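## Task

Lot numbers are marked on the shelf edge directly beneath each shelf spot, and several spots may carry the same number. Bring one cardboard box from lot 451 and one from lot 434 onto the desk so that nothing of either box overhangs the desk edge. All other cardboard boxes must stay on the shelf they started on. If no spot has a given lot, leave that lot out. The robot must not fall or finish leaning, or the task fails.

## Robot and tools

Robot: a simulated Hello Robot Stretch 3 with one arm. It has a two-wheel base (0.33 m long, 0.34 m wide, rounded back) that turns about a point between its drive wheels, 0.05 m behind the front edge. A lift rides up a mast, and a telescoping arm reaches out to the robot's RIGHT side, ending in a wrist (yaw, pitch, roll) and a two-finger gripper. The base cannot drive sideways, so to shift the gripper forward or back you drive the base. With the arm in and wrist folded, a turn sweeps a 0.28 m radius; an unfolded level wrist reaches beyond that. Loose objects may occasionally get nudged by something.

Frames (metres): the base frame sits on the floor between the drive wheels, x forward, y left, z up. hand_pose is reported in it, at the point where closed fingertips meet. The odometry frame is the base frame at scene start; base_odometry counts wheel rotation only (slip counts as travel), heading in rad, positive left, -3.142 to 3.142.

Tool move: one action per call. Optional cameras (list from head_camera, nav_camera, wrist_camera, all; omitted or ["all"] = all, [] = none) and blocking (true/omitted waits until everything rests; false returns within about 0.5 s while motion continues). Action keys:
- base: an object with exactly one key. translate_m is a relative drive distance in metres from the current position, -3 to 3, positive forward. rotate_rad is a relative turn in radians, -6.4 to 6.4, positive left.
- joints: an object of absolute targets by name: lift_m 0 to 1.1; arm_m 0 to 0.52 (extension); wrist_yaw_rad -1.345 to 4.42 (0 along the arm, positive swings toward the front); wrist_pitch_rad -1.57 to 0.451 (0 level, negative tips fingers down); wrist_roll_rad -2.911 to 2.918 (0 fingers side by side); gripper_m -0.089 to 0.179 (bigger is wider; actual fingertip gap is about 0.007 m smaller when nearly shut, 0.025 m smaller wide open); head_pan_rad -3.953 to 1.73 (0 forward, positive left, -1.57 looks along the arm); head_tilt_rad -1.53 to 0.419 (negative looks down). Done tolerances: ±0.004 for lift, arm, gripper; ±0.02 yaw and roll; ±0.05 pitch; ±0.1 head.
- speeds: per-key top speeds (m/s or rad/s), at most the max pace. pace: "default" or "max". Default/max: translate 0.12/0.30, rotate 0.76/1.90, lift 0.11/0.15, arm 0.14/0.40. The base is capped at 0.10 m/s and 0.63 rad/s unless lift_m < 0.30, arm_m < 0.03 and wrist_yaw_rad > 2.54.
- contact_limits: arm_m, translate_m, rotate_rad take one motor_effort percent (1 to 100; arm negative direction when retracting); lift_m takes {"down": n, "up": n} in percent beyond free motion (below about 12 may trip in free air; default roughly 32-47 down, 21-36 up). Put a limit only alongside that key's own command. Base moves have no contact stop unless given one; then each wheel stops separately and goes slack, which can rotate the robot.
- servos: "reboot" alone, to re-enable servos that shut off.
All motions in an action start together. Unknown keys make the call invalid; out-of-range values get it refused, and a refusal or an unrequested stop cancels later move/wait/finished_scene calls in that reply. An action ends after about 14 s at most (time_out).

wait(seconds 0 to 10, cameras): no new command, returns state and images, returns early once moves rest. stop(cameras): brakes all running motions; braked ones report "stopped" and hold, possibly still pressing. zoom_image(camera, region [x0,y0,x1,y1] pixels, max 504x504): closer look at that camera's latest image. finished_scene(scene): ends the current scene (1 to 3) irreversibly; the result reports success and gives the next task; calls after it in the same reply go to the next scene.

Results: base_status and joint_status give "done", "moving", "off_target" (resting away from target, maybe still pushing), "contact_stop" (that arm or lift goes slack until recommanded), "time_out" or "torque_fault" (target dropped). on_its_own lists what happened uncommanded; "held at" is a target, not a reading. motor_effort is percent, positive toward higher values, bracketed peak; wrist pitch tops near 45, roll near 72. lidar_m: 12 sectors of 30 degrees, first straight ahead, counter-clockwise (4th left, 7th behind, 10th right), seen at 0.17 m height; "-" means nothing or something closer than 0.15 m. wrist_depth_mm and head_depth_mm: 7x7 median depths. turned_by_imu beats turned_by_wheels if they differ over 0.15 rad. base_tilt in degrees. The "pictures" line orders the images. head_camera images are rotated (turn clockwise a quarter to view upright); nav_camera images need a counter-clockwise quarter turn.

Gripping: close to below the object's width to hold; open at least 0.05 above it to let go. Readings don't confirm a grasp; resend if it slips.

Cautions: fold or unfold the wrist (yaw to 3.0) only with lift 0.32-0.95, pitch -0.4, roll about 0; folded, lift may go to 0.25. With yaw below -0.4 keep pitch at -0.5 or lower. Wrist and head never contact-stop and can torque-fault after sustained pushing. Pushing into something rigid with the gripper above about 0.45 m, or driving while holding or snagged, can tip the robot; if base_tilt shows a lean, free the gripper. Avoid drops, releasing moving items, slams, hard hits and strong pushes. The simulation keeps running while you think.

Each tool is called after "Emit:" as name(argument=value, ...), one argument or row to a line, values as JSON.

## Session

Emit:
move(
  joints={"head_pan_rad": 0.0, "head_tilt_rad": -0.3},
  cameras=["nav_camera"],
)

Emit:
move(
  joints={"head_pan_rad": -1.57, "head_tilt_rad": -0.3},
  cameras=["nav_camera"],
)

Emit:
move(
  joints={"head_pan_rad": -3.0, "head_tilt_rad": -0.3},
  cameras=["nav_camera"],
)

Emit:
move(
  joints={"head_pan_rad": 1.5, "head_tilt_rad": -0.3},
  cameras=["nav_camera"],
)

Scene clock: 0.77 s.
move: done
base_odometry: x=+0.000 y=+0.000 heading=+0.000
turned_by_wheels: +0.000
turned_by_imu: +0.000
base_tilt: forward=-0.3 right=-1.3
lidar_m: 0.73 0.73 0.85 1.53 2.68 1.26 1.01 1.12 1.82 1.64 1.40 0.83
head_depth_mm: 680 715 760 803 854 908 978 / 661 695 736 776 825 875 943 / 648 674 711 752 796 849 905 / 627 656 693 732 773 825 878 / 611 639 671 707 743 789 837 / 595 623 653 685 724 763 809 / 582 606 633 666 702 741 784
base_status: not commanded
joint_positions: lift_m=+0.374 arm_m=+0.001 wrist_yaw_rad=+3.009 wrist_pitch_rad=-0.462 wrist_roll_rad=+0.000 gripper_m=+0.037 head_pan_rad=+0.000 head_tilt_rad=-0.301
joint_status: all done
measured_speeds: all 0
motor_effort: left_wheel=-0.4(0.7) right_wheel=+0.4(1.1) lift_m=+23.1(23.8) arm_m=-4.2(5.1) wrist_yaw_rad=+0.7(1.1) wrist_pitch_rad=+1.9(2.0) wrist_roll_rad=+0.0(0.2) gripper_m=+0.2(0.8) head_pan_rad=-0.3(2.1) head_tilt_rad=-2.7(8.6)
hand_pose: x=+0.0076 y=+0.0712 z=+0.3774 quat_wxyz=(+0.207, +0.697, +0.116, +0.676) (m; base frame)
wrist_depth_mm: - 139 - - - 912 705 / - 152 - - - 961 732 / - 170 975 - - 961 758 / 844 808 210 834 837 824 761 / 724 711 214 704 694 702 695 / 620 610 130 590 127 599 587 / 540 549 303 360 517 519 526
pictures: nav_camera (sideways)
camera_calibration:
nav_camera: T_world_to_cam=[[0.271347, 0.0170398, 0.962331, -1.21116], [0.0143614, -0.999804, 0.0136539, 0.0323109], [0.962374, 0.0101155, -0.271539, 0.300772], [0, 0, 0, 1]] pos_world=[0.038725, 0.0499, 1.24676]

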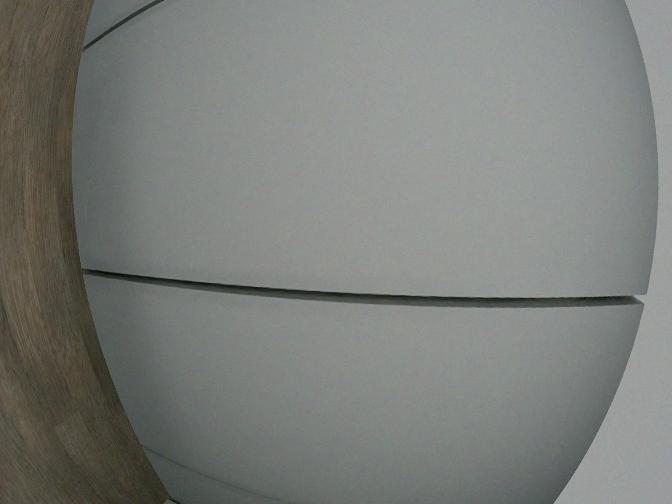

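Scene clock: 3.00 s.
move: done
base_odometry: x=+0.000 y=+0.000 heading=+0.000
turned_by_wheels: +0.000
turned_by_imu: +0.000
base_tilt: forward=-0.3 right=-1.3
lidar_m: 0.73 0.73 0.86 1.54 2.67 1.26 1.02 1.12 1.82 1.64 1.40 0.83
head_depth_mm: 1835 1851 1940 2035 2530 2108 1602 / 1873 2076 2193 2214 2249 2041 1579 / 1888 2043 2145 2257 2356 1993 1583 / 1744 1953 2069 2182 2204 1937 1573 / 1464 1509 1589 1707 1788 1863 1565 / 1645 1849 1966 2075 2128 1916 1557 / 1668 1807 1910 1986 1964 1896 1546
base_status: not commanded
joint_positions: lift_m=+0.374 arm_m=+0.001 wrist_yaw_rad=+3.009 wrist_pitch_rad=-0.462 wrist_roll_rad=+0.000 gripper_m=+0.037 head_pan_rad=-1.578 head_tilt_rad=-0.301
joint_status: all done
measured_speeds: translate_m=+0.000 rotate_rad=+0.000 lift_m=+0.000 arm_m=+0.000 wrist_yaw_rad=+0.000 wrist_pitch_rad=+0.000 wrist_roll_rad=+0.000 head_pan_rad=+0.024 head_tilt_rad=+0.000
motor_effort: left_wheel=-0.4(1.0) right_wheel=+0.2(1.2) lift_m=+23.6(24.0) arm_m=-8.2(8.2) wrist_yaw_rad=+0.6(2.1) wrist_pitch_rad=+1.9(2.1) wrist_roll_rad=+0.1(0.3) gripper_m=+0.7(0.8) head_pan_rad=+3.4(6.1) head_tilt_rad=-1.5(6.1)
hand_pose: x=+0.0076 y=+0.0712 z=+0.3774 quat_wxyz=(+0.207, +0.697, +0.116, +0.676) (m; base frame)
wrist_depth_mm: - 140 - - - 925 703 / - 152 - - - 985 727 / - 169 985 - - 937 739 / 866 795 209 864 828 844 755 / 728 718 212 704 694 699 681 / 618 607 130 597 127 597 600 / 545 553 301 362 522 525 521
pictures: nav_camera (sideways)
camera_calibration:
nav_camera: T_world_to_cam=[[0.0150425, -0.271465, 0.962331, -1.20959], [-0.999882, -0.00700319, 0.0136539, 0.0384978], [0.00303283, -0.962423, -0.271538, 0.306623], [0, 0, 0, 1]] pos_world=[0.0557585, -0.0329913, 1.24676]

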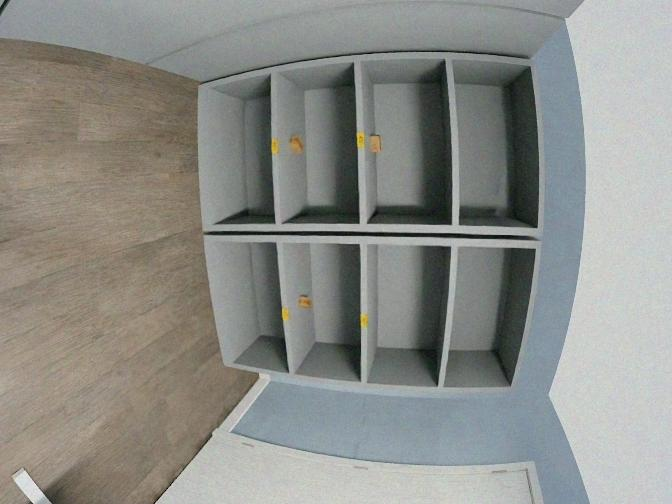

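Scene clock: 4.17 s.
move: done
base_odometry: x=+0.000 y=+0.000 heading=+0.000
turned_by_wheels: +0.000
turned_by_imu: +0.000
base_tilt: forward=-0.4 right=-1.2
lidar_m: 0.73 0.73 0.85 1.53 2.66 1.26 1.01 1.12 1.82 1.63 1.40 0.83
head_depth_mm: 1451 1532 1611 1701 1377 1032 1537 / 1431 1501 1575 1674 1368 1023 1584 / 1415 1470 1545 1645 1343 1020 1540 / 1393 1457 1523 1616 1325 1004 1572 / 1365 1433 1502 1592 1327 955 1525 / 1352 1414 1480 1561 1314 949 1553 / 1338 1383 1457 1537 1605 1693 1556
base_status: not commanded
joint_positions: lift_m=+0.374 arm_m=+0.001 wrist_yaw_rad=+3.009 wrist_pitch_rad=-0.462 wrist_roll_rad=+0.000 gripper_m=+0.037 head_pan_rad=-3.034 head_tilt_rad=-0.301
joint_status: all done
measured_speeds: all 0
motor_effort: left_wheel=-0.1(0.8) right_wheel=-0.4(1.1) lift_m=+23.6(24.2) arm_m=-9.6(10.1) wrist_yaw_rad=-0.1(1.5) wrist_pitch_rad=+1.9(2.0) wrist_roll_rad=-0.1(0.3) gripper_m=+0.5(0.9) head_pan_rad=+2.2(6.2) head_tilt_rad=-0.3(4.2)
hand_pose: x=+0.0076 y=+0.0712 z=+0.3774 quat_wxyz=(+0.207, +0.697, +0.116, +0.676) (m; base frame)
wrist_depth_mm: - 139 - - - 912 695 / - 153 - - - 961 726 / - 169 982 - - 954 740 / 873 810 209 839 841 831 761 / 723 711 212 706 707 698 691 / 624 612 130 587 127 599 596 / 544 551 302 359 513 522 519
pictures: nav_camera (sideways)
camera_calibration:
nav_camera: T_world_to_cam=[[-0.267956, -0.046034, 0.962331, -1.20787], [-0.121472, 0.992501, 0.0136539, 0.0331394], [-0.955743, -0.113238, -0.271539, 0.312472], [0, 0, 0, 1]] pos_world=[-0.0209869, -0.0531102, 1.24676]

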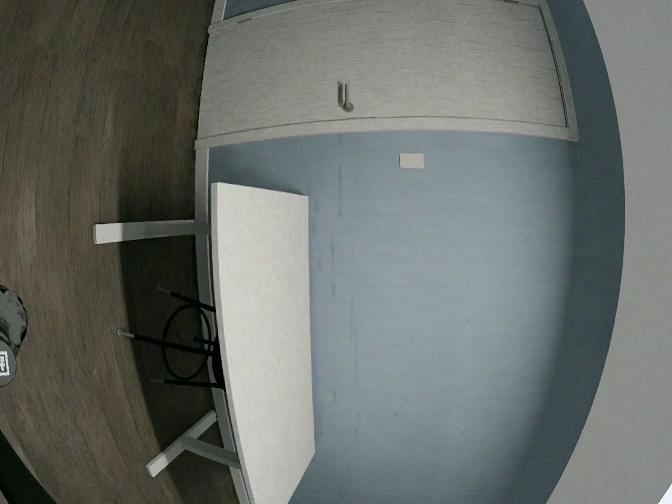

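Scene clock: 7.57 s.
move: done
base_odometry: x=+0.000 y=+0.000 heading=+0.000
turned_by_wheels: +0.000
turned_by_imu: +0.000
base_tilt: forward=-0.4 right=-1.3
lidar_m: 0.73 0.73 0.86 1.54 2.67 1.26 1.01 1.12 1.82 1.63 1.40 0.83
head_depth_mm: 1071 1084 1101 1108 1135 1151 1173 / 1287 1311 1337 1347 1373 1404 1425 / 2552 1637 1680 1693 1756 1786 1572 / 2485 2611 2772 2913 2995 2055 1560 / 2410 2538 2634 2810 2880 2013 1553 / 2324 2443 2568 2680 2750 2014 1553 / 2257 2379 2469 2594 2713 2004 1550
base_status: not commanded
joint_positions: lift_m=+0.374 arm_m=+0.001 wrist_yaw_rad=+3.009 wrist_pitch_rad=-0.462 wrist_roll_rad=+0.000 gripper_m=+0.037 head_pan_rad=+1.509 head_tilt_rad=-0.301
joint_status: all done
measured_speeds: translate_m=+0.000 rotate_rad=+0.000 lift_m=+0.000 arm_m=+0.000 wrist_yaw_rad=+0.000 wrist_pitch_rad=+0.000 wrist_roll_rad=+0.000 head_pan_rad=-0.024 head_tilt_rad=+0.000
motor_effort: left_wheel=-0.3(0.8) right_wheel=+0.5(1.1) lift_m=+23.9(24.5) arm_m=-12.7(13.4) wrist_yaw_rad=-0.7(1.6) wrist_pitch_rad=+2.0(2.1) wrist_roll_rad=-0.1(0.3) gripper_m=+0.3(1.1) head_pan_rad=-3.5(7.3) head_tilt_rad=+2.7(4.5)
hand_pose: x=+0.0076 y=+0.0712 z=+0.3774 quat_wxyz=(+0.207, +0.697, +0.116, +0.676) (m; base frame)
wrist_depth_mm: - 139 - - - 909 710 / - 152 - - - 950 725 / - 169 969 - - 959 743 / 864 799 210 836 837 812 775 / 721 712 212 711 698 695 691 / 617 621 130 590 127 604 600 / 543 548 303 360 517 526 525
pictures: nav_camera (sideways)
camera_calibration:
nav_camera: T_world_to_cam=[[-0.000120147, 0.271882, 0.962331, -1.2095], [0.998759, -0.0478869, 0.0136539, 0.026306], [0.0497952, 0.961138, -0.271539, 0.306339], [0, 0, 0, 1]] pos_world=[-0.0416729, 0.0356671, 1.24676]

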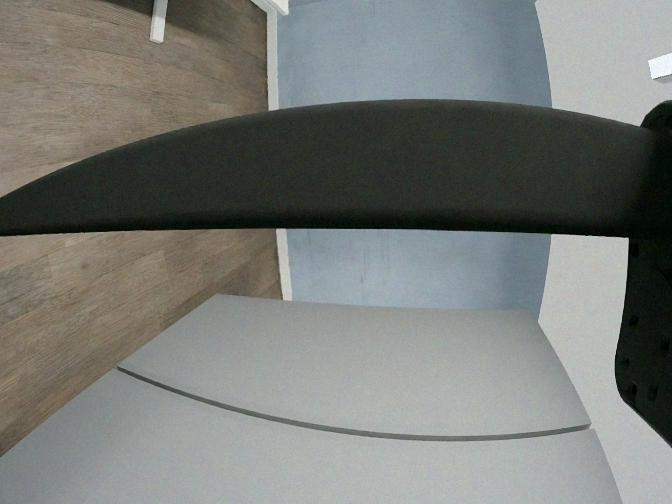

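Emit:
move(
  joints={"head_pan_rad": -1.5, "head_tilt_rad": -0.35},
  cameras=["head_camera"],
)

Scene clock: 18.77 s.
move: done
base_odometry: x=+0.000 y=+0.000 heading=+0.000
turned_by_wheels: +0.000
turned_by_imu: +0.000
base_tilt: forward=-0.3 right=-1.2
lidar_m: 0.73 0.73 0.86 1.54 2.67 1.26 1.01 1.12 1.83 1.64 1.40 0.83
head_depth_mm: 1817 1991 2093 2099 2035 1960 1530 / 1851 2023 2128 2294 2296 1954 1510 / 1871 1992 2087 2194 2300 1930 1497 / 1606 1904 2013 2172 2159 1916 1499 / 1635 1839 1960 2049 1894 1863 1490 / 1753 1827 1962 2072 2129 1854 1490 / 1736 1817 1916 2035 2139 1810 1478
base_status: not commanded
joint_positions: lift_m=+0.374 arm_m=+0.001 wrist_yaw_rad=+3.009 wrist_pitch_rad=-0.462 wrist_roll_rad=+0.000 gripper_m=+0.037 head_pan_rad=-1.508 head_tilt_rad=-0.350
joint_status: all done
measured_speeds: translate_m=+0.000 rotate_rad=+0.000 lift_m=+0.000 arm_m=+0.000 wrist_yaw_rad=+0.000 wrist_pitch_rad=+0.000 wrist_roll_rad=+0.000 head_pan_rad=+0.024 head_tilt_rad=+0.000
motor_effort: left_wheel=-0.4(0.8) right_wheel=+0.0(1.4) lift_m=+24.7(25.2) arm_m=-12.7(13.5) wrist_yaw_rad=+0.4(1.5) wrist_pitch_rad=+1.8(2.0) wrist_roll_rad=-0.2(0.4) gripper_m=+0.1(1.0) head_pan_rad=+3.1(5.3) head_tilt_rad=-3.7(6.6)
hand_pose: x=+0.0076 y=+0.0712 z=+0.3774 quat_wxyz=(+0.207, +0.697, +0.116, +0.676) (m; base frame)
wrist_depth_mm: - 139 - - - 904 696 / - 152 - - - 949 731 / - 169 964 - - 951 755 / 869 791 210 849 842 831 764 / 715 715 213 702 707 705 696 / 619 613 130 592 127 600 594 / 543 551 304 359 514 525 523
pictures: head_camera (sideways)
camera_calibration:
head_camera: T_world_to_cam=[[-0.0644788, 0.289321, -0.955058, 1.25885], [0.997901, 0.0245073, -0.0599471, 0.0715843], [0.006062, -0.956918, -0.290294, 0.333358], [0, 0, 0, 1]] pos_world=[0.00771412, -0.0469684, 1.30333]

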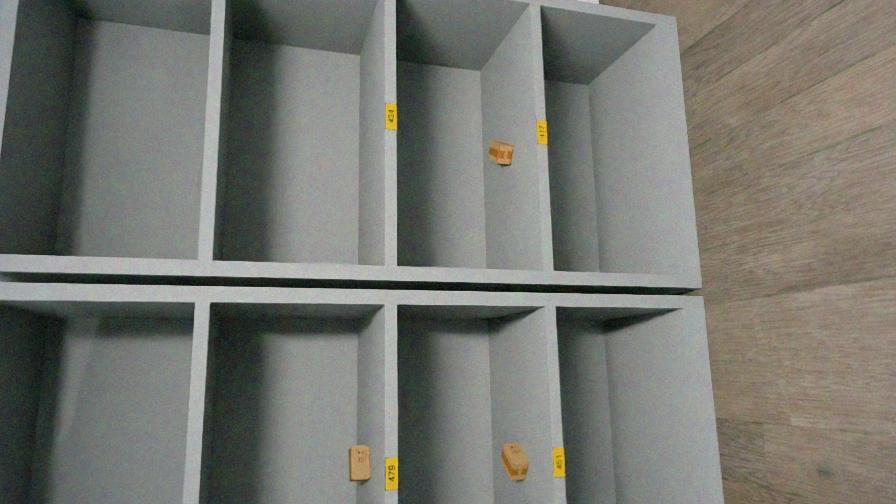

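Emit:
zoom_image(
  camera="head_camera",
  region=[376, 98, 406, 138],
)

Emit:
zoom_image(
  camera="head_camera",
  region=[528, 112, 558, 152],
)

Emit:
zoom_image(
  camera="head_camera",
  region=[376, 454, 406, 494],
)

Emit:
zoom_image(
  camera="head_camera",
  region=[545, 442, 575, 482],
)

Scaled by 12.600 from the camera's 896x504 image, which has a finer 1280x720 frame.

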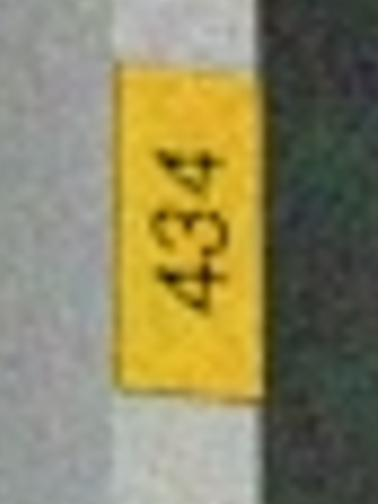

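Scaled by 12.600 from the camera's 896x504 image, which has a finer 1280x720 frame.

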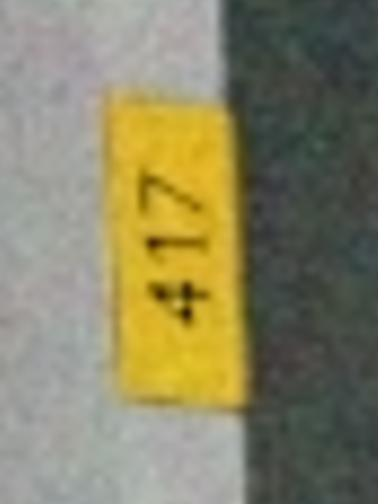

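Scaled by 12.600 from the camera's 896x504 image, which has a finer 1280x720 frame.

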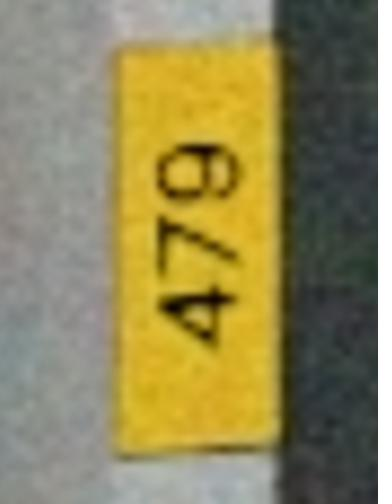

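Scaled by 12.600 from the camera's 896x504 image, which has a finer 1280x720 frame.

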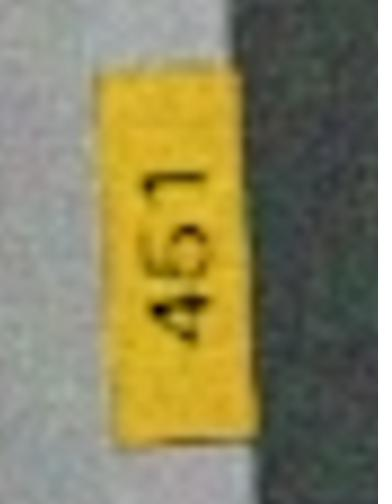

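Emit:
zoom_image(
  camera="head_camera",
  region=[552, 452, 566, 472],
)

Scaled by 25.200 from the camera's 896x504 image, which has a finer 1280x720 frame.

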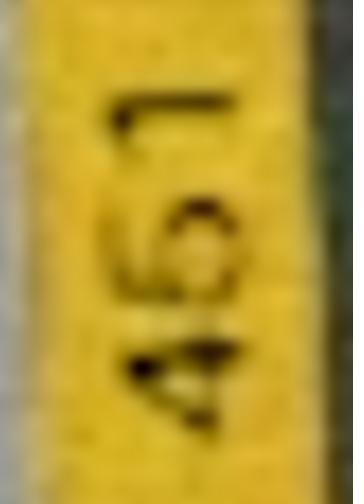

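Emit:
move(
  base={"rotate_rad": -1.136},
  joints={"lift_m": 0.28},
  pace="max",
  cameras=[],
)

Emit:
move(
  base={"translate_m": 1.037},
  joints={"head_pan_rad": -1.57, "head_tilt_rad": -0.6},
  pace="max",
  cameras=[],
)

Emit:
move(
  base={"rotate_rad": 1.367},
  joints={"lift_m": 0.6},
  pace="max",
  cameras=["head_camera"],
)

Scene clock: 95.00 s.
move: done
base_odometry: x=+0.000 y=+0.000 heading=-1.136
turned_by_wheels: -1.136
turned_by_imu: -1.114
base_tilt: forward=-0.3 right=-1.1
lidar_m: 1.59 0.87 0.73 0.73 0.82 1.36 2.67 1.26 1.02 1.12 1.75 1.63
head_depth_mm: 1304 1362 1420 1515 1236 917 1511 / 1330 1405 1478 1569 1230 953 1420 / 1374 1441 1523 1599 1677 989 1501 / 1400 1482 1556 1649 1753 1847 1479 / 1431 1516 1595 1707 1794 1864 1470 / 1479 1566 1655 1755 1892 1913 1475 / 1526 1615 1729 1822 1964 1883 1477
base_status: done
joint_positions: lift_m=+0.280 arm_m=+0.001 wrist_yaw_rad=+3.009 wrist_pitch_rad=-0.463 wrist_roll_rad=+0.000 gripper_m=+0.037 head_pan_rad=-1.500 head_tilt_rad=-0.350
joint_status: all done
measured_speeds: all 0
motor_effort: left_wheel=+6.5(14.6) right_wheel=-9.3(14.1) lift_m=+30.7(31.4) arm_m=-12.4(13.5) wrist_yaw_rad=+0.7(1.7) wrist_pitch_rad=+2.1(2.2) wrist_roll_rad=-0.2(0.3) gripper_m=+0.5(0.9) head_pan_rad=+3.1(3.9) head_tilt_rad=-2.8(4.2)
hand_pose: x=+0.0076 y=+0.0711 z=+0.2828 quat_wxyz=(+0.208, +0.697, +0.117, +0.676) (m; base frame)
wrist_depth_mm: 833 140 775 761 722 705 671 / 919 152 837 823 787 772 751 / 879 169 782 841 849 805 795 / 707 646 210 681 676 669 660 / 589 579 213 555 564 564 561 / 500 300 131 289 127 487 482 / 266 265 250 260 408 421 418
pictures: none
No camera images: "cameras" was empty.

Scene clock: 99.80 s.
move: done
base_odometry: x=+0.437 y=-0.940 heading=-1.135
turned_by_wheels: +0.000
turned_by_imu: +0.000
base_tilt: forward=-0.3 right=-1.3
lidar_m: 0.96 0.61 0.51 0.51 0.57 0.95 3.67 1.66 1.77 1.47 0.73 0.74
head_depth_mm: 1425 1545 1715 1897 1923 1530 1264 / 1450 1589 1761 1951 1903 1520 1256 / 1482 1629 1794 2037 1901 1509 1248 / 1524 1658 1852 2075 1882 1502 1248 / 1563 1724 1933 2174 1856 1475 1250 / 1555 1688 1523 1691 1789 1477 1235 / 1206 1305 1493 1431 1678 1418 1231
base_status: done
joint_positions: lift_m=+0.280 arm_m=+0.001 wrist_yaw_rad=+3.009 wrist_pitch_rad=-0.463 wrist_roll_rad=+0.000 gripper_m=+0.037 head_pan_rad=-1.570 head_tilt_rad=-0.600
joint_status: all done
measured_speeds: all 0
motor_effort: left_wheel=+6.5(16.5) right_wheel=+0.2(10.8) lift_m=+26.3(31.3) arm_m=-10.7(13.3) wrist_yaw_rad=+1.7(2.1) wrist_pitch_rad=+2.0(2.3) wrist_roll_rad=-0.2(0.3) gripper_m=+0.5(1.0) head_pan_rad=-2.9(4.9) head_tilt_rad=+3.5(5.8)
hand_pose: x=+0.0076 y=+0.0711 z=+0.2827 quat_wxyz=(+0.208, +0.697, +0.117, +0.676) (m; base frame)
wrist_depth_mm: 589 139 537 525 517 503 481 / 663 152 588 581 564 553 527 / 733 169 633 644 632 594 577 / 708 646 209 690 661 647 622 / 586 573 212 556 562 555 562 / 500 301 130 289 127 487 479 / 264 264 251 259 403 424 420
pictures: none
No camera images: "cameras" was empty.

Scene clock: 102.73 s.
move: done
base_odometry: x=+0.437 y=-0.940 heading=+0.231
turned_by_wheels: +1.367
turned_by_imu: +1.345
base_tilt: forward=-0.3 right=-1.2
lidar_m: 0.51 0.53 0.72 1.97 1.84 1.66 1.77 1.47 0.73 1.07 0.72 0.53
head_depth_mm: 878 965 935 721 1046 954 1107 / 877 965 926 1207 1121 975 1182 / 879 961 909 1205 1109 968 1177 / 875 968 833 1205 1103 964 1167 / 876 959 825 1203 1055 956 1174 / 875 963 874 1209 1088 948 1161 / 880 967 857 1205 1074 941 1155
base_status: done
joint_positions: lift_m=+0.600 arm_m=+0.001 wrist_yaw_rad=+3.009 wrist_pitch_rad=-0.463 wrist_roll_rad=+0.000 gripper_m=+0.037 head_pan_rad=-1.570 head_tilt_rad=-0.599
joint_status: all done
measured_speeds: all 0
motor_effort: left_wheel=-5.7(14.7) right_wheel=+8.5(13.2) lift_m=+27.6(33.1) arm_m=-11.7(13.2) wrist_yaw_rad=+0.4(1.5) wrist_pitch_rad=+2.2(2.3) wrist_roll_rad=+0.0(0.3) gripper_m=+0.6(1.0) head_pan_rad=-2.8(3.5) head_tilt_rad=+2.1(3.7)
hand_pose: x=+0.0076 y=+0.0710 z=+0.6026 quat_wxyz=(+0.208, +0.697, +0.117, +0.676) (m; base frame)
wrist_depth_mm: - 139 - - - 815 592 / - 152 - - - 818 607 / - 170 - - - 899 616 / - - 210 - - 915 624 / - - 214 - - 931 629 / 896 897 130 858 127 863 642 / 795 779 294 769 745 765 647
pictures: head_camera (sideways)
camera_calibration:
head_camera: T_world_to_cam=[[-0.0466483, 0.519581, -0.853147, 1.12577], [0.997498, -0.0211852, -0.0674433, 0.0813252], [-0.0531163, -0.854158, -0.517293, 0.629115], [0, 0, 0, 1]] pos_world=[0.00480966, -0.0458395, 1.29136]

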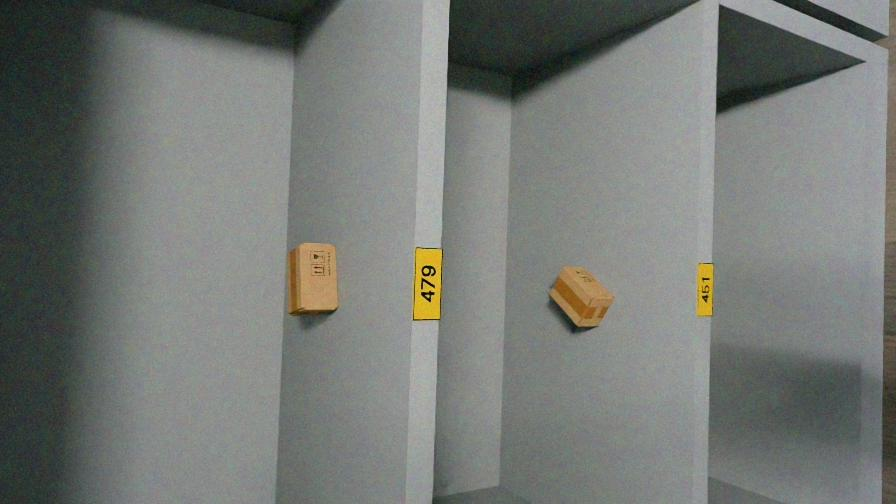

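Emit:
zoom_image(
  camera="head_camera",
  region=[530, 250, 730, 340],
)

Scaled by 2.520 from the camera's 896x504 image, which has a finer 1280x720 frame.

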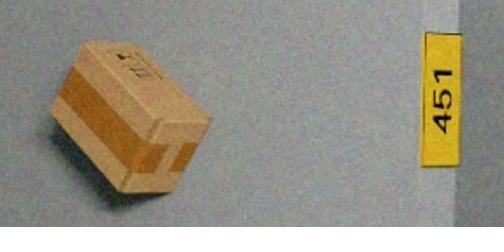

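Emit:
move(
  joints={"wrist_yaw_rad": -0.55, "wrist_pitch_rad": -0.5, "gripper_m": 0.17, "lift_m": 0.66},
  pace="max",
  cameras=[],
)

Emit:
move(
  base={"translate_m": 0.19},
  joints={"arm_m": 0.15},
  pace="max",
  cameras=["wrist_camera", "head_camera"],
)

Scene clock: 203.07 s.
move: done
base_odometry: x=+0.437 y=-0.940 heading=+0.231
turned_by_wheels: +0.000
turned_by_imu: +0.000
base_tilt: forward=-0.3 right=-1.3
lidar_m: 0.51 0.53 0.72 1.97 1.84 1.66 1.77 1.47 0.73 1.07 0.72 0.53
head_depth_mm: 879 965 939 719 1051 950 1108 / 878 960 923 1210 1123 974 1191 / 871 969 913 1207 1114 969 1175 / 876 965 835 1200 1101 960 1174 / 872 963 826 1204 1053 956 1165 / 874 964 868 1207 1087 949 1164 / 871 960 858 1198 1083 943 1162
base_status: not commanded
joint_positions: lift_m=+0.660 arm_m=+0.001 wrist_yaw_rad=-0.547 wrist_pitch_rad=-0.512 wrist_roll_rad=+0.000 gripper_m=+0.170 head_pan_rad=-1.570 head_tilt_rad=-0.599
joint_status: all done
measured_speeds: all 0
motor_effort: left_wheel=-5.7(6.4) right_wheel=+9.0(9.5) lift_m=+23.4(33.9) arm_m=-7.8(9.5) wrist_yaw_rad=-3.0(8.2) wrist_pitch_rad=+1.7(3.8) wrist_roll_rad=-0.2(0.3) gripper_m=+0.6(83.9) head_pan_rad=-2.7(3.1) head_tilt_rad=-0.1(1.8)
hand_pose: x=-0.1315 y=-0.3262 z=+0.6522 quat_wxyz=(+0.611, -0.012, -0.707, -0.357) (m; base frame)
wrist_depth_mm: - - 775 662 498 801 834 / 505 617 616 596 554 - - / 470 483 482 521 633 - - / 399 421 - 900 739 - - / 385 144 - 881 815 - - / - 127 - 873 904 867 119 / - 120 786 812 798 797 109
pictures: none
No camera images: "cameras" was empty.

Scene clock: 205.90 s.
move: done
base_odometry: x=+0.622 y=-0.897 heading=+0.231
turned_by_wheels: +0.000
turned_by_imu: -0.001
base_tilt: forward=-0.4 right=-1.1
lidar_m: 0.32 0.33 0.45 1.23 2.81 1.81 1.96 0.87 0.85 0.98 0.45 0.33
head_depth_mm: 879 967 934 717 1131 980 1193 / 878 961 844 1206 1113 949 399 / 875 961 843 1210 1075 908 420 / 875 967 901 1210 1106 930 439 / 878 964 883 1211 1096 958 1170 / 875 950 869 991 1055 951 1155 / 731 743 751 692 795 905 1010
base_status: done
joint_positions: lift_m=+0.660 arm_m=+0.150 wrist_yaw_rad=-0.548 wrist_pitch_rad=-0.513 wrist_roll_rad=+0.000 gripper_m=+0.170 head_pan_rad=-1.570 head_tilt_rad=-0.599
joint_status: all done
measured_speeds: all 0
motor_effort: left_wheel=+4.5(8.8) right_wheel=+3.8(13.5) lift_m=+30.7(31.4) arm_m=+6.2(15.2) wrist_yaw_rad=-2.5(3.7) wrist_pitch_rad=+1.9(2.0) wrist_roll_rad=+0.0(0.3) gripper_m=+0.7(1.1) head_pan_rad=-2.2(3.1) head_tilt_rad=-1.2(1.6)
hand_pose: x=-0.1316 y=-0.4754 z=+0.6520 quat_wxyz=(+0.610, -0.012, -0.707, -0.358) (m; base frame)
wrist_depth_mm: 529 - - 760 714 537 457 / 560 581 606 592 587 545 521 / 492 474 450 476 463 496 - / 398 394 392 389 436 660 - / 339 324 345 363 883 735 - / 123 127 - - - 768 119 / 114 119 - - 789 793 109
pictures: head_camera (sideways), wrist_camera
camera_calibration:
head_camera: T_world_to_cam=[[-0.0466485, 0.519581, -0.853147, 1.12577], [0.997498, -0.0211849, -0.0674433, 0.0813252], [-0.0531161, -0.854158, -0.517293, 0.629115], [0, 0, 0, 1]] pos_world=[0.00480967, -0.0458395, 1.29136]
wrist_camera: T_world_to_cam=[[-0.870726, 0.490923, -0.0288097, 0.144243], [0.340668, 0.559902, -0.755284, 0.836021], [-0.354656, -0.667461, -0.654764, 0.229068], [0, 0, 0, 1]] pos_world=[-0.0779695, -0.386009, 0.785575]

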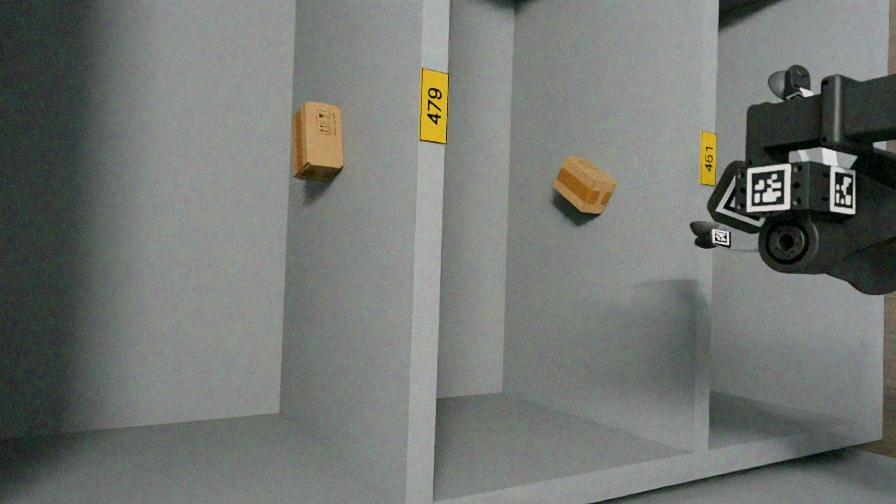

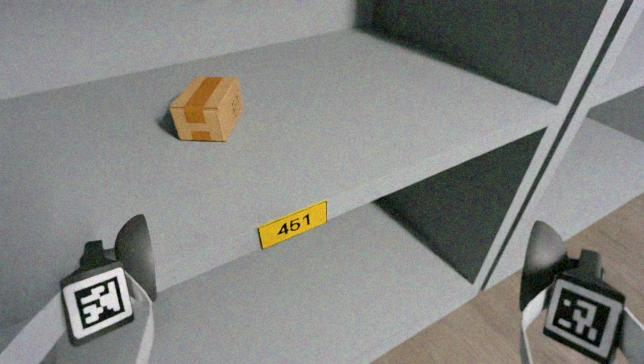

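Emit:
move(
  joints={"wrist_yaw_rad": -0.58, "arm_m": 0.492},
  contact_limits={"arm_m": 35},
  cameras=["wrist_camera"],
)

Scene clock: 241.70 s.
move: done
base_odometry: x=+0.622 y=-0.897 heading=+0.231
turned_by_wheels: +0.000
turned_by_imu: +0.000
base_tilt: forward=-0.3 right=-1.2
lidar_m: 0.32 0.33 0.45 1.23 2.80 1.81 1.96 0.87 0.85 0.98 0.45 0.33
head_depth_mm: 876 967 939 718 1128 981 1181 / 876 962 839 1207 1120 896 403 / 874 958 842 716 705 910 1166 / 875 962 896 726 752 961 1173 / 877 961 881 1202 1095 958 1164 / 875 945 872 998 1053 954 1160 / 730 745 748 692 797 906 1006
base_status: not commanded
joint_positions: lift_m=+0.660 arm_m=+0.492 wrist_yaw_rad=-0.577 wrist_pitch_rad=-0.513 wrist_roll_rad=+0.000 gripper_m=+0.170 head_pan_rad=-1.570 head_tilt_rad=-0.599
joint_status: all done
measured_speeds: all 0
motor_effort: left_wheel=+4.7(4.9) right_wheel=+4.2(4.4) lift_m=+26.8(29.3) arm_m=+13.3(14.7) wrist_yaw_rad=-2.9(7.2) wrist_pitch_rad=+1.9(2.0) wrist_roll_rad=-0.2(0.3) gripper_m=+0.5(1.0) head_pan_rad=-1.6(2.8) head_tilt_rad=-3.2(4.4)
contact_limits: arm_m 35 (drawing in: default 31, maximum 55; extending or still: default 40, maximum 69)
hand_pose: x=-0.1369 y=-0.8141 z=+0.6520 quat_wxyz=(+0.605, -0.022, -0.706, -0.367) (m; base frame)
wrist_depth_mm: 269 295 333 383 457 509 423 / 287 318 361 426 510 531 440 / 310 346 403 446 460 464 438 / 332 369 389 388 382 382 380 / 335 324 332 329 326 325 321 / 123 142 287 235 283 276 120 / 117 250 254 202 252 244 109
pictures: wrist_camera
camera_calibration:
wrist_camera: T_world_to_cam=[[-0.855829, 0.516457, -0.0288099, 0.328717], [0.357079, 0.549589, -0.755279, 1.02128], [-0.374235, -0.656676, -0.65477, 0.00725706], [0, 0, 0, 1]] pos_world=[-0.0806371, -0.726288, 0.785574]

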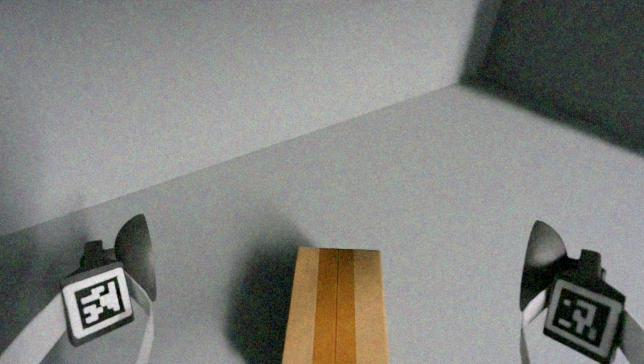

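Emit:
move(
  joints={"lift_m": 0.58, "arm_m": 0.50},
  cameras=["wrist_camera"],
)

Emit:
move(
  joints={"gripper_m": 0.045},
  cameras=[],
)

Emit:
move(
  joints={"gripper_m": 0.025},
  cameras=["wrist_camera"],
)

Scene clock: 260.63 s.
move: done
base_odometry: x=+0.622 y=-0.897 heading=+0.231
turned_by_wheels: +0.000
turned_by_imu: +0.000
base_tilt: forward=-0.4 right=-1.3
lidar_m: 0.32 0.33 0.45 1.23 2.81 1.82 1.96 0.87 0.85 0.98 0.45 0.33
head_depth_mm: 874 965 933 719 1127 981 1191 / 876 965 840 1206 1119 967 1151 / 871 964 843 1196 787 616 1149 / 872 965 895 1204 794 961 1170 / 874 961 881 1204 1093 958 1164 / 874 949 865 998 1050 950 1153 / 731 742 752 693 796 906 1010
base_status: not commanded
joint_positions: lift_m=+0.580 arm_m=+0.500 wrist_yaw_rad=-0.577 wrist_pitch_rad=-0.513 wrist_roll_rad=+0.000 gripper_m=+0.170 head_pan_rad=-1.570 head_tilt_rad=-0.600
joint_status: all done
measured_speeds: all 0
motor_effort: left_wheel=+4.6(4.9) right_wheel=+3.7(4.4) lift_m=+23.4(26.2) arm_m=+12.7(15.0) wrist_yaw_rad=-3.6(4.2) wrist_pitch_rad=+2.0(2.1) wrist_roll_rad=+0.2(0.3) gripper_m=+0.5(0.9) head_pan_rad=-2.2(2.3) head_tilt_rad=-5.5(6.3)
hand_pose: x=-0.1369 y=-0.8221 z=+0.5720 quat_wxyz=(+0.605, -0.022, -0.706, -0.367) (m; base frame)
wrist_depth_mm: 262 288 327 375 443 489 422 / 281 309 357 385 396 391 388 / 299 319 319 317 313 311 305 / 266 265 263 184 251 256 254 / 227 219 224 157 209 213 219 / 118 141 196 136 143 187 119 / 117 169 172 141 147 167 109
pictures: wrist_camera
camera_calibration:
wrist_camera: T_world_to_cam=[[-0.855795, 0.516513, -0.0288101, 0.330582], [0.357115, 0.549566, -0.755279, 0.965242], [-0.374278, -0.656652, -0.65477, -0.0503647], [0, 0, 0, 1]] pos_world=[-0.080643, -0.734286, 0.705573]

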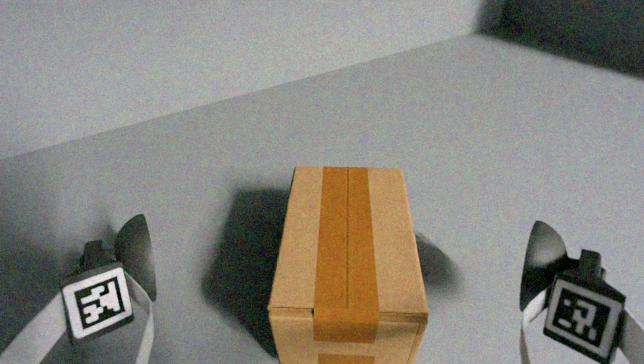

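Scene clock: 262.40 s.
move: done
base_odometry: x=+0.622 y=-0.897 heading=+0.231
turned_by_wheels: +0.000
turned_by_imu: +0.000
base_tilt: forward=-0.3 right=-1.1
lidar_m: 0.32 0.33 0.45 1.23 2.81 1.82 1.95 0.87 0.85 0.98 0.45 0.33
head_depth_mm: 872 961 932 718 1128 984 1190 / 874 961 842 1209 1116 970 1156 / 875 966 844 1201 782 613 1156 / 875 961 893 1206 791 965 1170 / 873 963 880 1201 1091 953 1169 / 872 950 865 994 1049 948 1147 / 732 743 748 692 796 906 1012
base_status: not commanded
joint_positions: lift_m=+0.580 arm_m=+0.500 wrist_yaw_rad=-0.578 wrist_pitch_rad=-0.511 wrist_roll_rad=+0.000 gripper_m=+0.045 head_pan_rad=-1.570 head_tilt_rad=-0.600
joint_status: all done
measured_speeds: all 0
motor_effort: left_wheel=+4.4(4.8) right_wheel=+2.9(4.8) lift_m=+23.4(24.0) arm_m=+10.8(13.0) wrist_yaw_rad=-0.9(3.9) wrist_pitch_rad=+1.7(2.1) wrist_roll_rad=+0.2(0.3) gripper_m=-6.8(84.5) head_pan_rad=-1.9(2.2) head_tilt_rad=-4.7(5.8)
hand_pose: x=-0.1373 y=-0.8221 z=+0.5723 quat_wxyz=(+0.605, -0.023, -0.706, -0.367) (m; base frame)
wrist_depth_mm: 262 287 327 377 445 495 426 / 280 311 356 385 398 393 388 / 301 320 321 318 315 313 310 / 270 266 265 184 259 259 259 / 229 226 164 157 157 221 219 / 198 198 130 137 131 192 191 / 175 110 169 141 164 164 170
pictures: none
No camera images: "cameras" was empty.

Scene clock: 263.13 s.
move: done
base_odometry: x=+0.622 y=-0.897 heading=+0.231
turned_by_wheels: +0.000
turned_by_imu: +0.000
base_tilt: forward=-0.4 right=-1.1
lidar_m: 0.32 0.33 0.45 1.23 2.81 1.82 1.96 0.87 0.85 0.98 0.45 0.33
head_depth_mm: 877 962 931 719 1128 980 1189 / 876 964 845 1208 1115 972 1159 / 874 962 841 1208 783 613 1148 / 874 964 897 1205 789 965 1170 / 872 963 879 1215 1093 956 1171 / 875 952 869 999 1050 951 1153 / 730 743 750 690 797 906 1014
base_status: not commanded
joint_positions: lift_m=+0.580 arm_m=+0.500 wrist_yaw_rad=-0.578 wrist_pitch_rad=-0.510 wrist_roll_rad=+0.000 gripper_m=+0.026 head_pan_rad=-1.570 head_tilt_rad=-0.600
joint_status: all done
measured_speeds: all 0
motor_effort: left_wheel=+4.4(4.7) right_wheel=+3.4(4.2) lift_m=+23.8(23.8) arm_m=+10.3(11.4) wrist_yaw_rad=-1.7(2.5) wrist_pitch_rad=+1.5(1.7) wrist_roll_rad=-0.2(0.3) gripper_m=-14.0(80.7) head_pan_rad=-1.4(2.1) head_tilt_rad=-4.7(5.9)
hand_pose: x=-0.1373 y=-0.8223 z=+0.5726 quat_wxyz=(+0.605, -0.024, -0.706, -0.367) (m; base frame)
wrist_depth_mm: 263 289 328 380 441 494 421 / 281 311 355 387 397 397 390 / 303 318 323 319 317 314 312 / 269 268 266 185 260 259 257 / 229 228 213 158 157 221 219 / 198 198 129 137 130 193 191 / 175 109 170 141 149 164 170
pictures: wrist_camera
camera_calibration:
wrist_camera: T_world_to_cam=[[-0.855146, 0.517591, -0.0287211, 0.331227], [0.356768, 0.547435, -0.756988, 0.965089], [-0.376087, -0.657582, -0.652797, -0.0524213], [0, 0, 0, 1]] pos_world=[-0.0807806, -0.734235, 0.705853]

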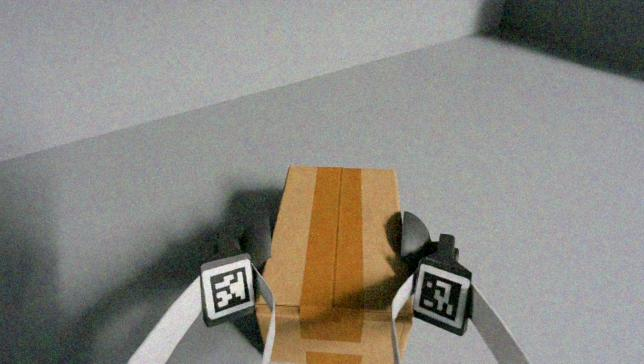

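Emit:
move(
  joints={"lift_m": 0.64},
  speeds={"lift_m": 0.06},
  cameras=[],
)

Emit:
move(
  joints={"arm_m": 0.0},
  cameras=["wrist_camera"],
)

Emit:
move(
  base={"translate_m": -0.15},
  cameras=[],
)

Emit:
move(
  base={"rotate_rad": -1.233},
  joints={"lift_m": 0.88},
  cameras=[],
)

Scene clock: 318.23 s.
move: done
base_odometry: x=+0.622 y=-0.897 heading=+0.231
turned_by_wheels: +0.000
turned_by_imu: +0.000
base_tilt: forward=-0.4 right=-1.1
lidar_m: 0.32 0.33 0.45 1.23 2.80 1.81 1.96 0.87 0.85 0.98 0.45 0.33
head_depth_mm: 876 963 934 718 1123 980 1192 / 880 966 838 1216 1111 922 432 / 876 963 844 755 720 894 1178 / 874 966 892 757 768 962 1172 / 878 966 880 1206 1092 955 1165 / 876 946 869 993 1056 951 1154 / 731 742 751 691 798 908 1011
base_status: not commanded
joint_positions: lift_m=+0.640 arm_m=+0.500 wrist_yaw_rad=-0.578 wrist_pitch_rad=-0.520 wrist_roll_rad=+0.000 gripper_m=+0.026 head_pan_rad=-1.570 head_tilt_rad=-0.600
joint_status: all done
measured_speeds: all 0
motor_effort: left_wheel=+4.5(4.9) right_wheel=+3.7(4.3) lift_m=+29.3(34.1) arm_m=+5.9(7.8) wrist_yaw_rad=-3.3(3.3) wrist_pitch_rad=+3.0(3.3) wrist_roll_rad=-0.3(0.3) gripper_m=-13.9(14.0) head_pan_rad=-1.2(2.1) head_tilt_rad=-5.8(6.2)
hand_pose: x=-0.1366 y=-0.8211 z=+0.6306 quat_wxyz=(+0.603, -0.021, -0.706, -0.369) (m; base frame)
wrist_depth_mm: 262 290 328 376 446 501 424 / 282 311 357 416 480 507 443 / 303 340 395 423 416 414 408 / 327 347 350 182 335 345 343 / 307 304 162 157 157 295 292 / 265 264 127 138 133 258 256 / 236 108 223 141 152 219 228
pictures: none
No camera images: "cameras" was empty.

Scene clock: 323.10 s.
move: done
base_odometry: x=+0.622 y=-0.897 heading=+0.231
turned_by_wheels: +0.000
turned_by_imu: +0.000
base_tilt: forward=-0.4 right=-1.3
lidar_m: 0.32 0.33 0.45 1.23 2.80 1.82 1.96 0.87 0.85 0.98 0.45 0.33
head_depth_mm: 878 966 936 720 1133 979 1190 / 873 961 843 1208 1118 974 1191 / 875 961 842 1213 1108 966 1182 / 883 961 892 1210 1098 964 1168 / 871 959 882 1208 1092 958 1168 / 876 949 868 1001 1045 951 1164 / 733 741 748 694 794 905 1011
base_status: not commanded
joint_positions: lift_m=+0.640 arm_m=+0.001 wrist_yaw_rad=-0.578 wrist_pitch_rad=-0.520 wrist_roll_rad=+0.000 gripper_m=+0.026 head_pan_rad=-1.570 head_tilt_rad=-0.600
joint_status: all done
measured_speeds: all 0
motor_effort: left_wheel=+4.1(5.0) right_wheel=+3.4(4.6) lift_m=+27.3(29.0) arm_m=-12.5(14.6) wrist_yaw_rad=-2.4(3.4) wrist_pitch_rad=+3.3(3.4) wrist_roll_rad=-0.3(0.3) gripper_m=-13.6(14.1) head_pan_rad=-0.8(1.9) head_tilt_rad=-4.8(5.9)
hand_pose: x=-0.1365 y=-0.3216 z=+0.6304 quat_wxyz=(+0.603, -0.020, -0.706, -0.370) (m; base frame)
wrist_depth_mm: - 711 695 727 658 627 - / 557 552 550 540 588 - - / 438 435 454 - 775 - - / 378 400 - 183 816 - - / - - 151 158 154 - - / 742 - 127 138 133 882 864 / 691 99 130 141 151 768 774
pictures: wrist_camera
camera_calibration:
wrist_camera: T_world_to_cam=[[-0.854985, 0.517838, -0.0290597, 0.0747557], [0.360876, 0.553718, -0.750443, 0.73301], [-0.372517, -0.652104, -0.660296, 0.321872], [0, 0, 0, 1]] pos_world=[-0.0807083, -0.234698, 0.764785]

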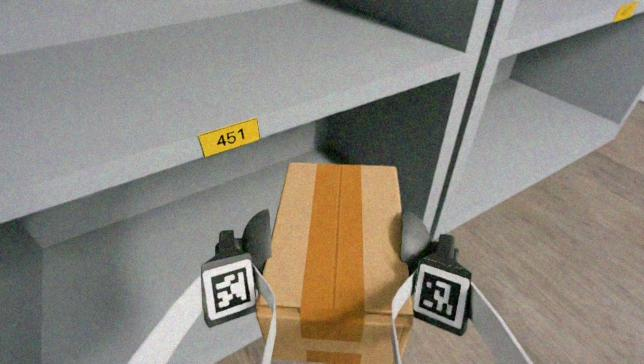

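Scene clock: 325.73 s.
move: done
base_odometry: x=+0.476 y=-0.931 heading=+0.231
turned_by_wheels: +0.000
turned_by_imu: +0.000
base_tilt: forward=-0.2 right=-1.1
lidar_m: 0.47 0.49 0.66 1.82 1.87 1.69 1.81 1.50 0.75 1.07 0.66 0.49
head_depth_mm: 879 966 938 719 1088 981 1137 / 877 963 921 1211 1115 975 1182 / 876 965 909 1201 1110 973 1185 / 875 958 821 1215 1105 959 1172 / 878 966 880 1204 1094 956 1164 / 879 960 867 1210 1087 951 1161 / 875 958 855 1090 1077 946 1159
base_status: done
joint_positions: lift_m=+0.640 arm_m=+0.001 wrist_yaw_rad=-0.578 wrist_pitch_rad=-0.520 wrist_roll_rad=+0.000 gripper_m=+0.026 head_pan_rad=-1.570 head_tilt_rad=-0.600
joint_status: not commanded
measured_speeds: all 0
motor_effort: left_wheel=-8.5(11.6) right_wheel=-2.2(10.7) lift_m=+29.3(29.9) arm_m=-9.9(13.0) wrist_yaw_rad=-2.1(3.6) wrist_pitch_rad=+3.2(3.3) wrist_roll_rad=+0.0(0.3) gripper_m=-14.0(14.1) head_pan_rad=-0.8(1.5) head_tilt_rad=-4.6(5.4)
hand_pose: x=-0.1365 y=-0.3216 z=+0.6304 quat_wxyz=(+0.603, -0.020, -0.706, -0.370) (m; base frame)
wrist_depth_mm: - 701 698 643 534 701 841 / 561 557 541 542 575 - - / 442 435 459 736 673 - - / 374 400 - 182 754 - - / - - 151 158 152 - 989 / - - 127 138 133 868 877 / - 99 129 141 151 767 783
pictures: none
No camera images: "cameras" was empty.

Scene clock: 328.80 s.
move: done
base_odometry: x=+0.476 y=-0.931 heading=-1.002
turned_by_wheels: -1.233
turned_by_imu: -1.214
base_tilt: forward=-0.4 right=-1.1
lidar_m: 0.73 0.52 0.47 0.47 0.57 1.11 2.62 1.70 1.81 1.51 0.75 1.03
head_depth_mm: 1460 1584 1732 1911 1918 1540 - / 1509 1643 1797 2001 1910 1551 - / 1561 1713 1890 2122 1887 1499 - / 1635 1796 1983 2202 1877 1497 1314 / 1277 1382 1568 1768 1806 1487 1240 / 1312 1394 1611 1511 1698 1435 1234 / 1357 1455 1088 1376 1203 1387 1205
base_status: done
joint_positions: lift_m=+0.880 arm_m=+0.001 wrist_yaw_rad=-0.578 wrist_pitch_rad=-0.521 wrist_roll_rad=+0.000 gripper_m=+0.026 head_pan_rad=-1.570 head_tilt_rad=-0.600
joint_status: all done
measured_speeds: all 0
motor_effort: left_wheel=+8.0(11.6) right_wheel=-9.8(13.6) lift_m=+28.1(34.1) arm_m=-13.2(13.3) wrist_yaw_rad=-2.1(3.8) wrist_pitch_rad=+3.3(3.5) wrist_roll_rad=+0.2(0.3) gripper_m=-13.7(14.3) head_pan_rad=-0.6(1.5) head_tilt_rad=-4.4(5.4)
hand_pose: x=-0.1365 y=-0.3215 z=+0.8703 quat_wxyz=(+0.603, -0.020, -0.706, -0.370) (m; base frame)
wrist_depth_mm: - - - - - - - / - - - - - - - / - - - - - - - / - - - 183 - - - / - - 157 157 156 - - / - - 127 138 133 - - / - 108 997 141 151 - -
pictures: none
No camera images: "cameras" was empty.

Emit:
move(
  base={"translate_m": -1.235},
  cameras=[],
)

Emit:
move(
  base={"rotate_rad": -0.338},
  joints={"head_pan_rad": -1.57, "head_tilt_rad": -0.6},
  cameras=["head_camera", "nav_camera"],
)

Scene clock: 383.20 s.
move: done
base_odometry: x=-0.190 y=+0.109 heading=-1.001
turned_by_wheels: +0.000
turned_by_imu: -0.001
base_tilt: forward=-0.4 right=-1.0
lidar_m: 1.56 0.98 0.89 0.89 1.08 2.52 2.48 1.05 0.81 0.97 1.70 1.77
head_depth_mm: 1125 1228 1340 1155 851 1330 - / 1160 1272 1393 1142 846 1563 - / 1203 1314 1445 1119 870 1388 - / 1253 1363 1521 1618 901 1493 1301 / 1271 1398 1558 1771 1784 1489 1250 / 1325 1453 1628 1864 1833 1476 1230 / 1379 1523 1712 1970 1824 1471 1229
base_status: done
joint_positions: lift_m=+0.880 arm_m=+0.001 wrist_yaw_rad=-0.578 wrist_pitch_rad=-0.521 wrist_roll_rad=+0.000 gripper_m=+0.026 head_pan_rad=-1.570 head_tilt_rad=-0.600
joint_status: not commanded
measured_speeds: all 0
motor_effort: left_wheel=-1.2(11.2) right_wheel=-12.5(14.9) lift_m=+26.8(27.4) arm_m=-6.9(12.1) wrist_yaw_rad=-2.5(3.7) wrist_pitch_rad=+3.4(3.5) wrist_roll_rad=+0.2(0.6) gripper_m=-13.9(14.2) head_pan_rad=+0.7(1.3) head_tilt_rad=-3.0(4.8)
hand_pose: x=-0.1365 y=-0.3215 z=+0.8703 quat_wxyz=(+0.603, -0.020, -0.706, -0.370) (m; base frame)
wrist_depth_mm: - - - - - - - / - 774 - - - - - / - - - - - - - / - - - 178 - - - / - - 156 158 156 - - / - - 127 138 133 - - / - 108 - 141 151 997 -
pictures: none
No camera images: "cameras" was empty.

Scene clock: 384.80 s.
move: done
base_odometry: x=-0.190 y=+0.109 heading=-1.339
turned_by_wheels: -0.338
turned_by_imu: -0.332
base_tilt: forward=-0.3 right=-1.3
lidar_m: 1.77 1.24 0.92 0.89 0.92 1.27 2.52 1.43 0.81 0.97 1.47 2.00
head_depth_mm: 1171 1286 1431 1154 885 1487 - / 1167 1277 1422 1138 877 1103 - / 1168 1288 1400 1122 869 1461 - / 1165 1285 1405 1114 865 1500 1304 / 1174 1283 1409 1107 887 1445 1234 / 1171 1287 1432 1090 882 1484 1232 / 1173 1289 1432 1593 1653 1465 1234
base_status: done
joint_positions: lift_m=+0.880 arm_m=+0.001 wrist_yaw_rad=-0.578 wrist_pitch_rad=-0.521 wrist_roll_rad=+0.000 gripper_m=+0.026 head_pan_rad=-1.570 head_tilt_rad=-0.600
joint_status: all done
measured_speeds: all 0
motor_effort: left_wheel=+7.5(11.2) right_wheel=-9.0(14.1) lift_m=+27.4(27.5) arm_m=-7.1(8.1) wrist_yaw_rad=-2.2(3.0) wrist_pitch_rad=+3.3(3.5) wrist_roll_rad=-0.2(0.3) gripper_m=-13.9(13.9) head_pan_rad=+0.4(0.9) head_tilt_rad=-2.5(3.9)
hand_pose: x=-0.1365 y=-0.3215 z=+0.8703 quat_wxyz=(+0.603, -0.020, -0.706, -0.370) (m; base frame)
wrist_depth_mm: - - - - - - - / - - - - - - - / - - - - - - - / - - - 183 - - - / - - 157 157 157 - - / - - 127 138 133 - - / - 100 992 141 151 - -
pictures: head_camera (sideways), nav_camera (sideways)
camera_calibration:
head_camera: T_world_to_cam=[[-0.0466487, 0.520134, -0.85281, 1.12533], [0.997498, -0.0211416, -0.0674575, 0.0813436], [-0.0531167, -0.853823, -0.517847, 0.629836], [0, 0, 0, 1]] pos_world=[0.00480965, -0.0458326, 1.29133]
nav_camera: T_world_to_cam=[[0.0174233, -0.54268, 0.839758, -1.04968], [-0.999791, -0.0184536, 0.00881832, 0.044797], [0.010711, -0.839736, -0.542889, 0.659685], [0, 0, 0, 1]] pos_world=[0.0560106, -0.0148525, 1.23922]

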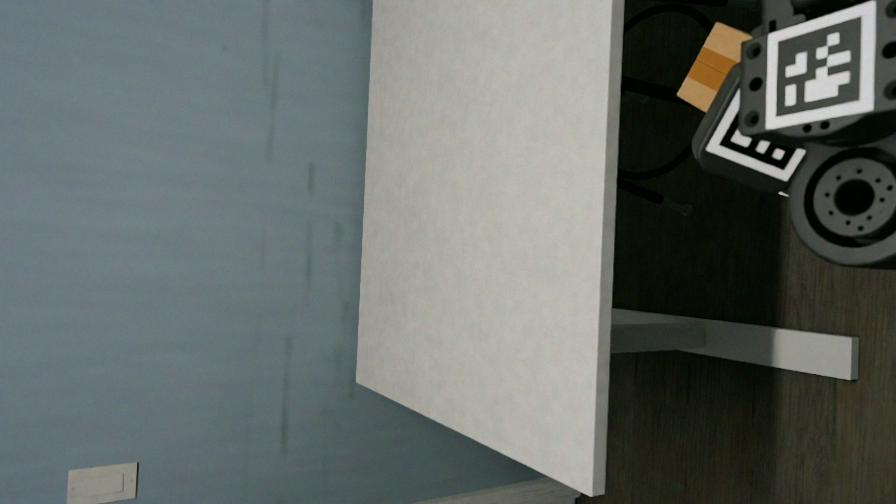

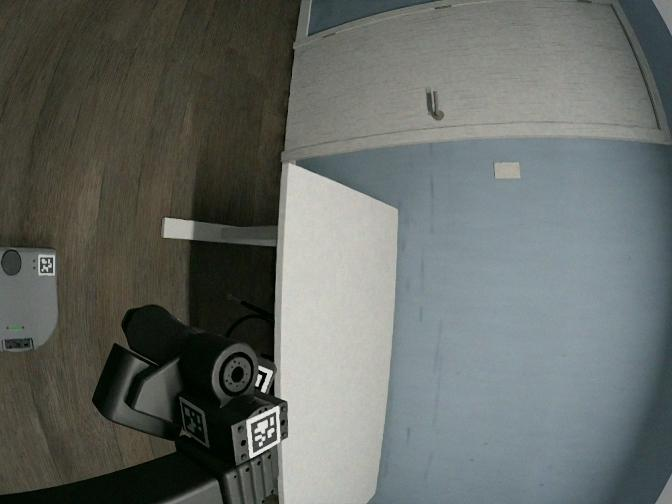

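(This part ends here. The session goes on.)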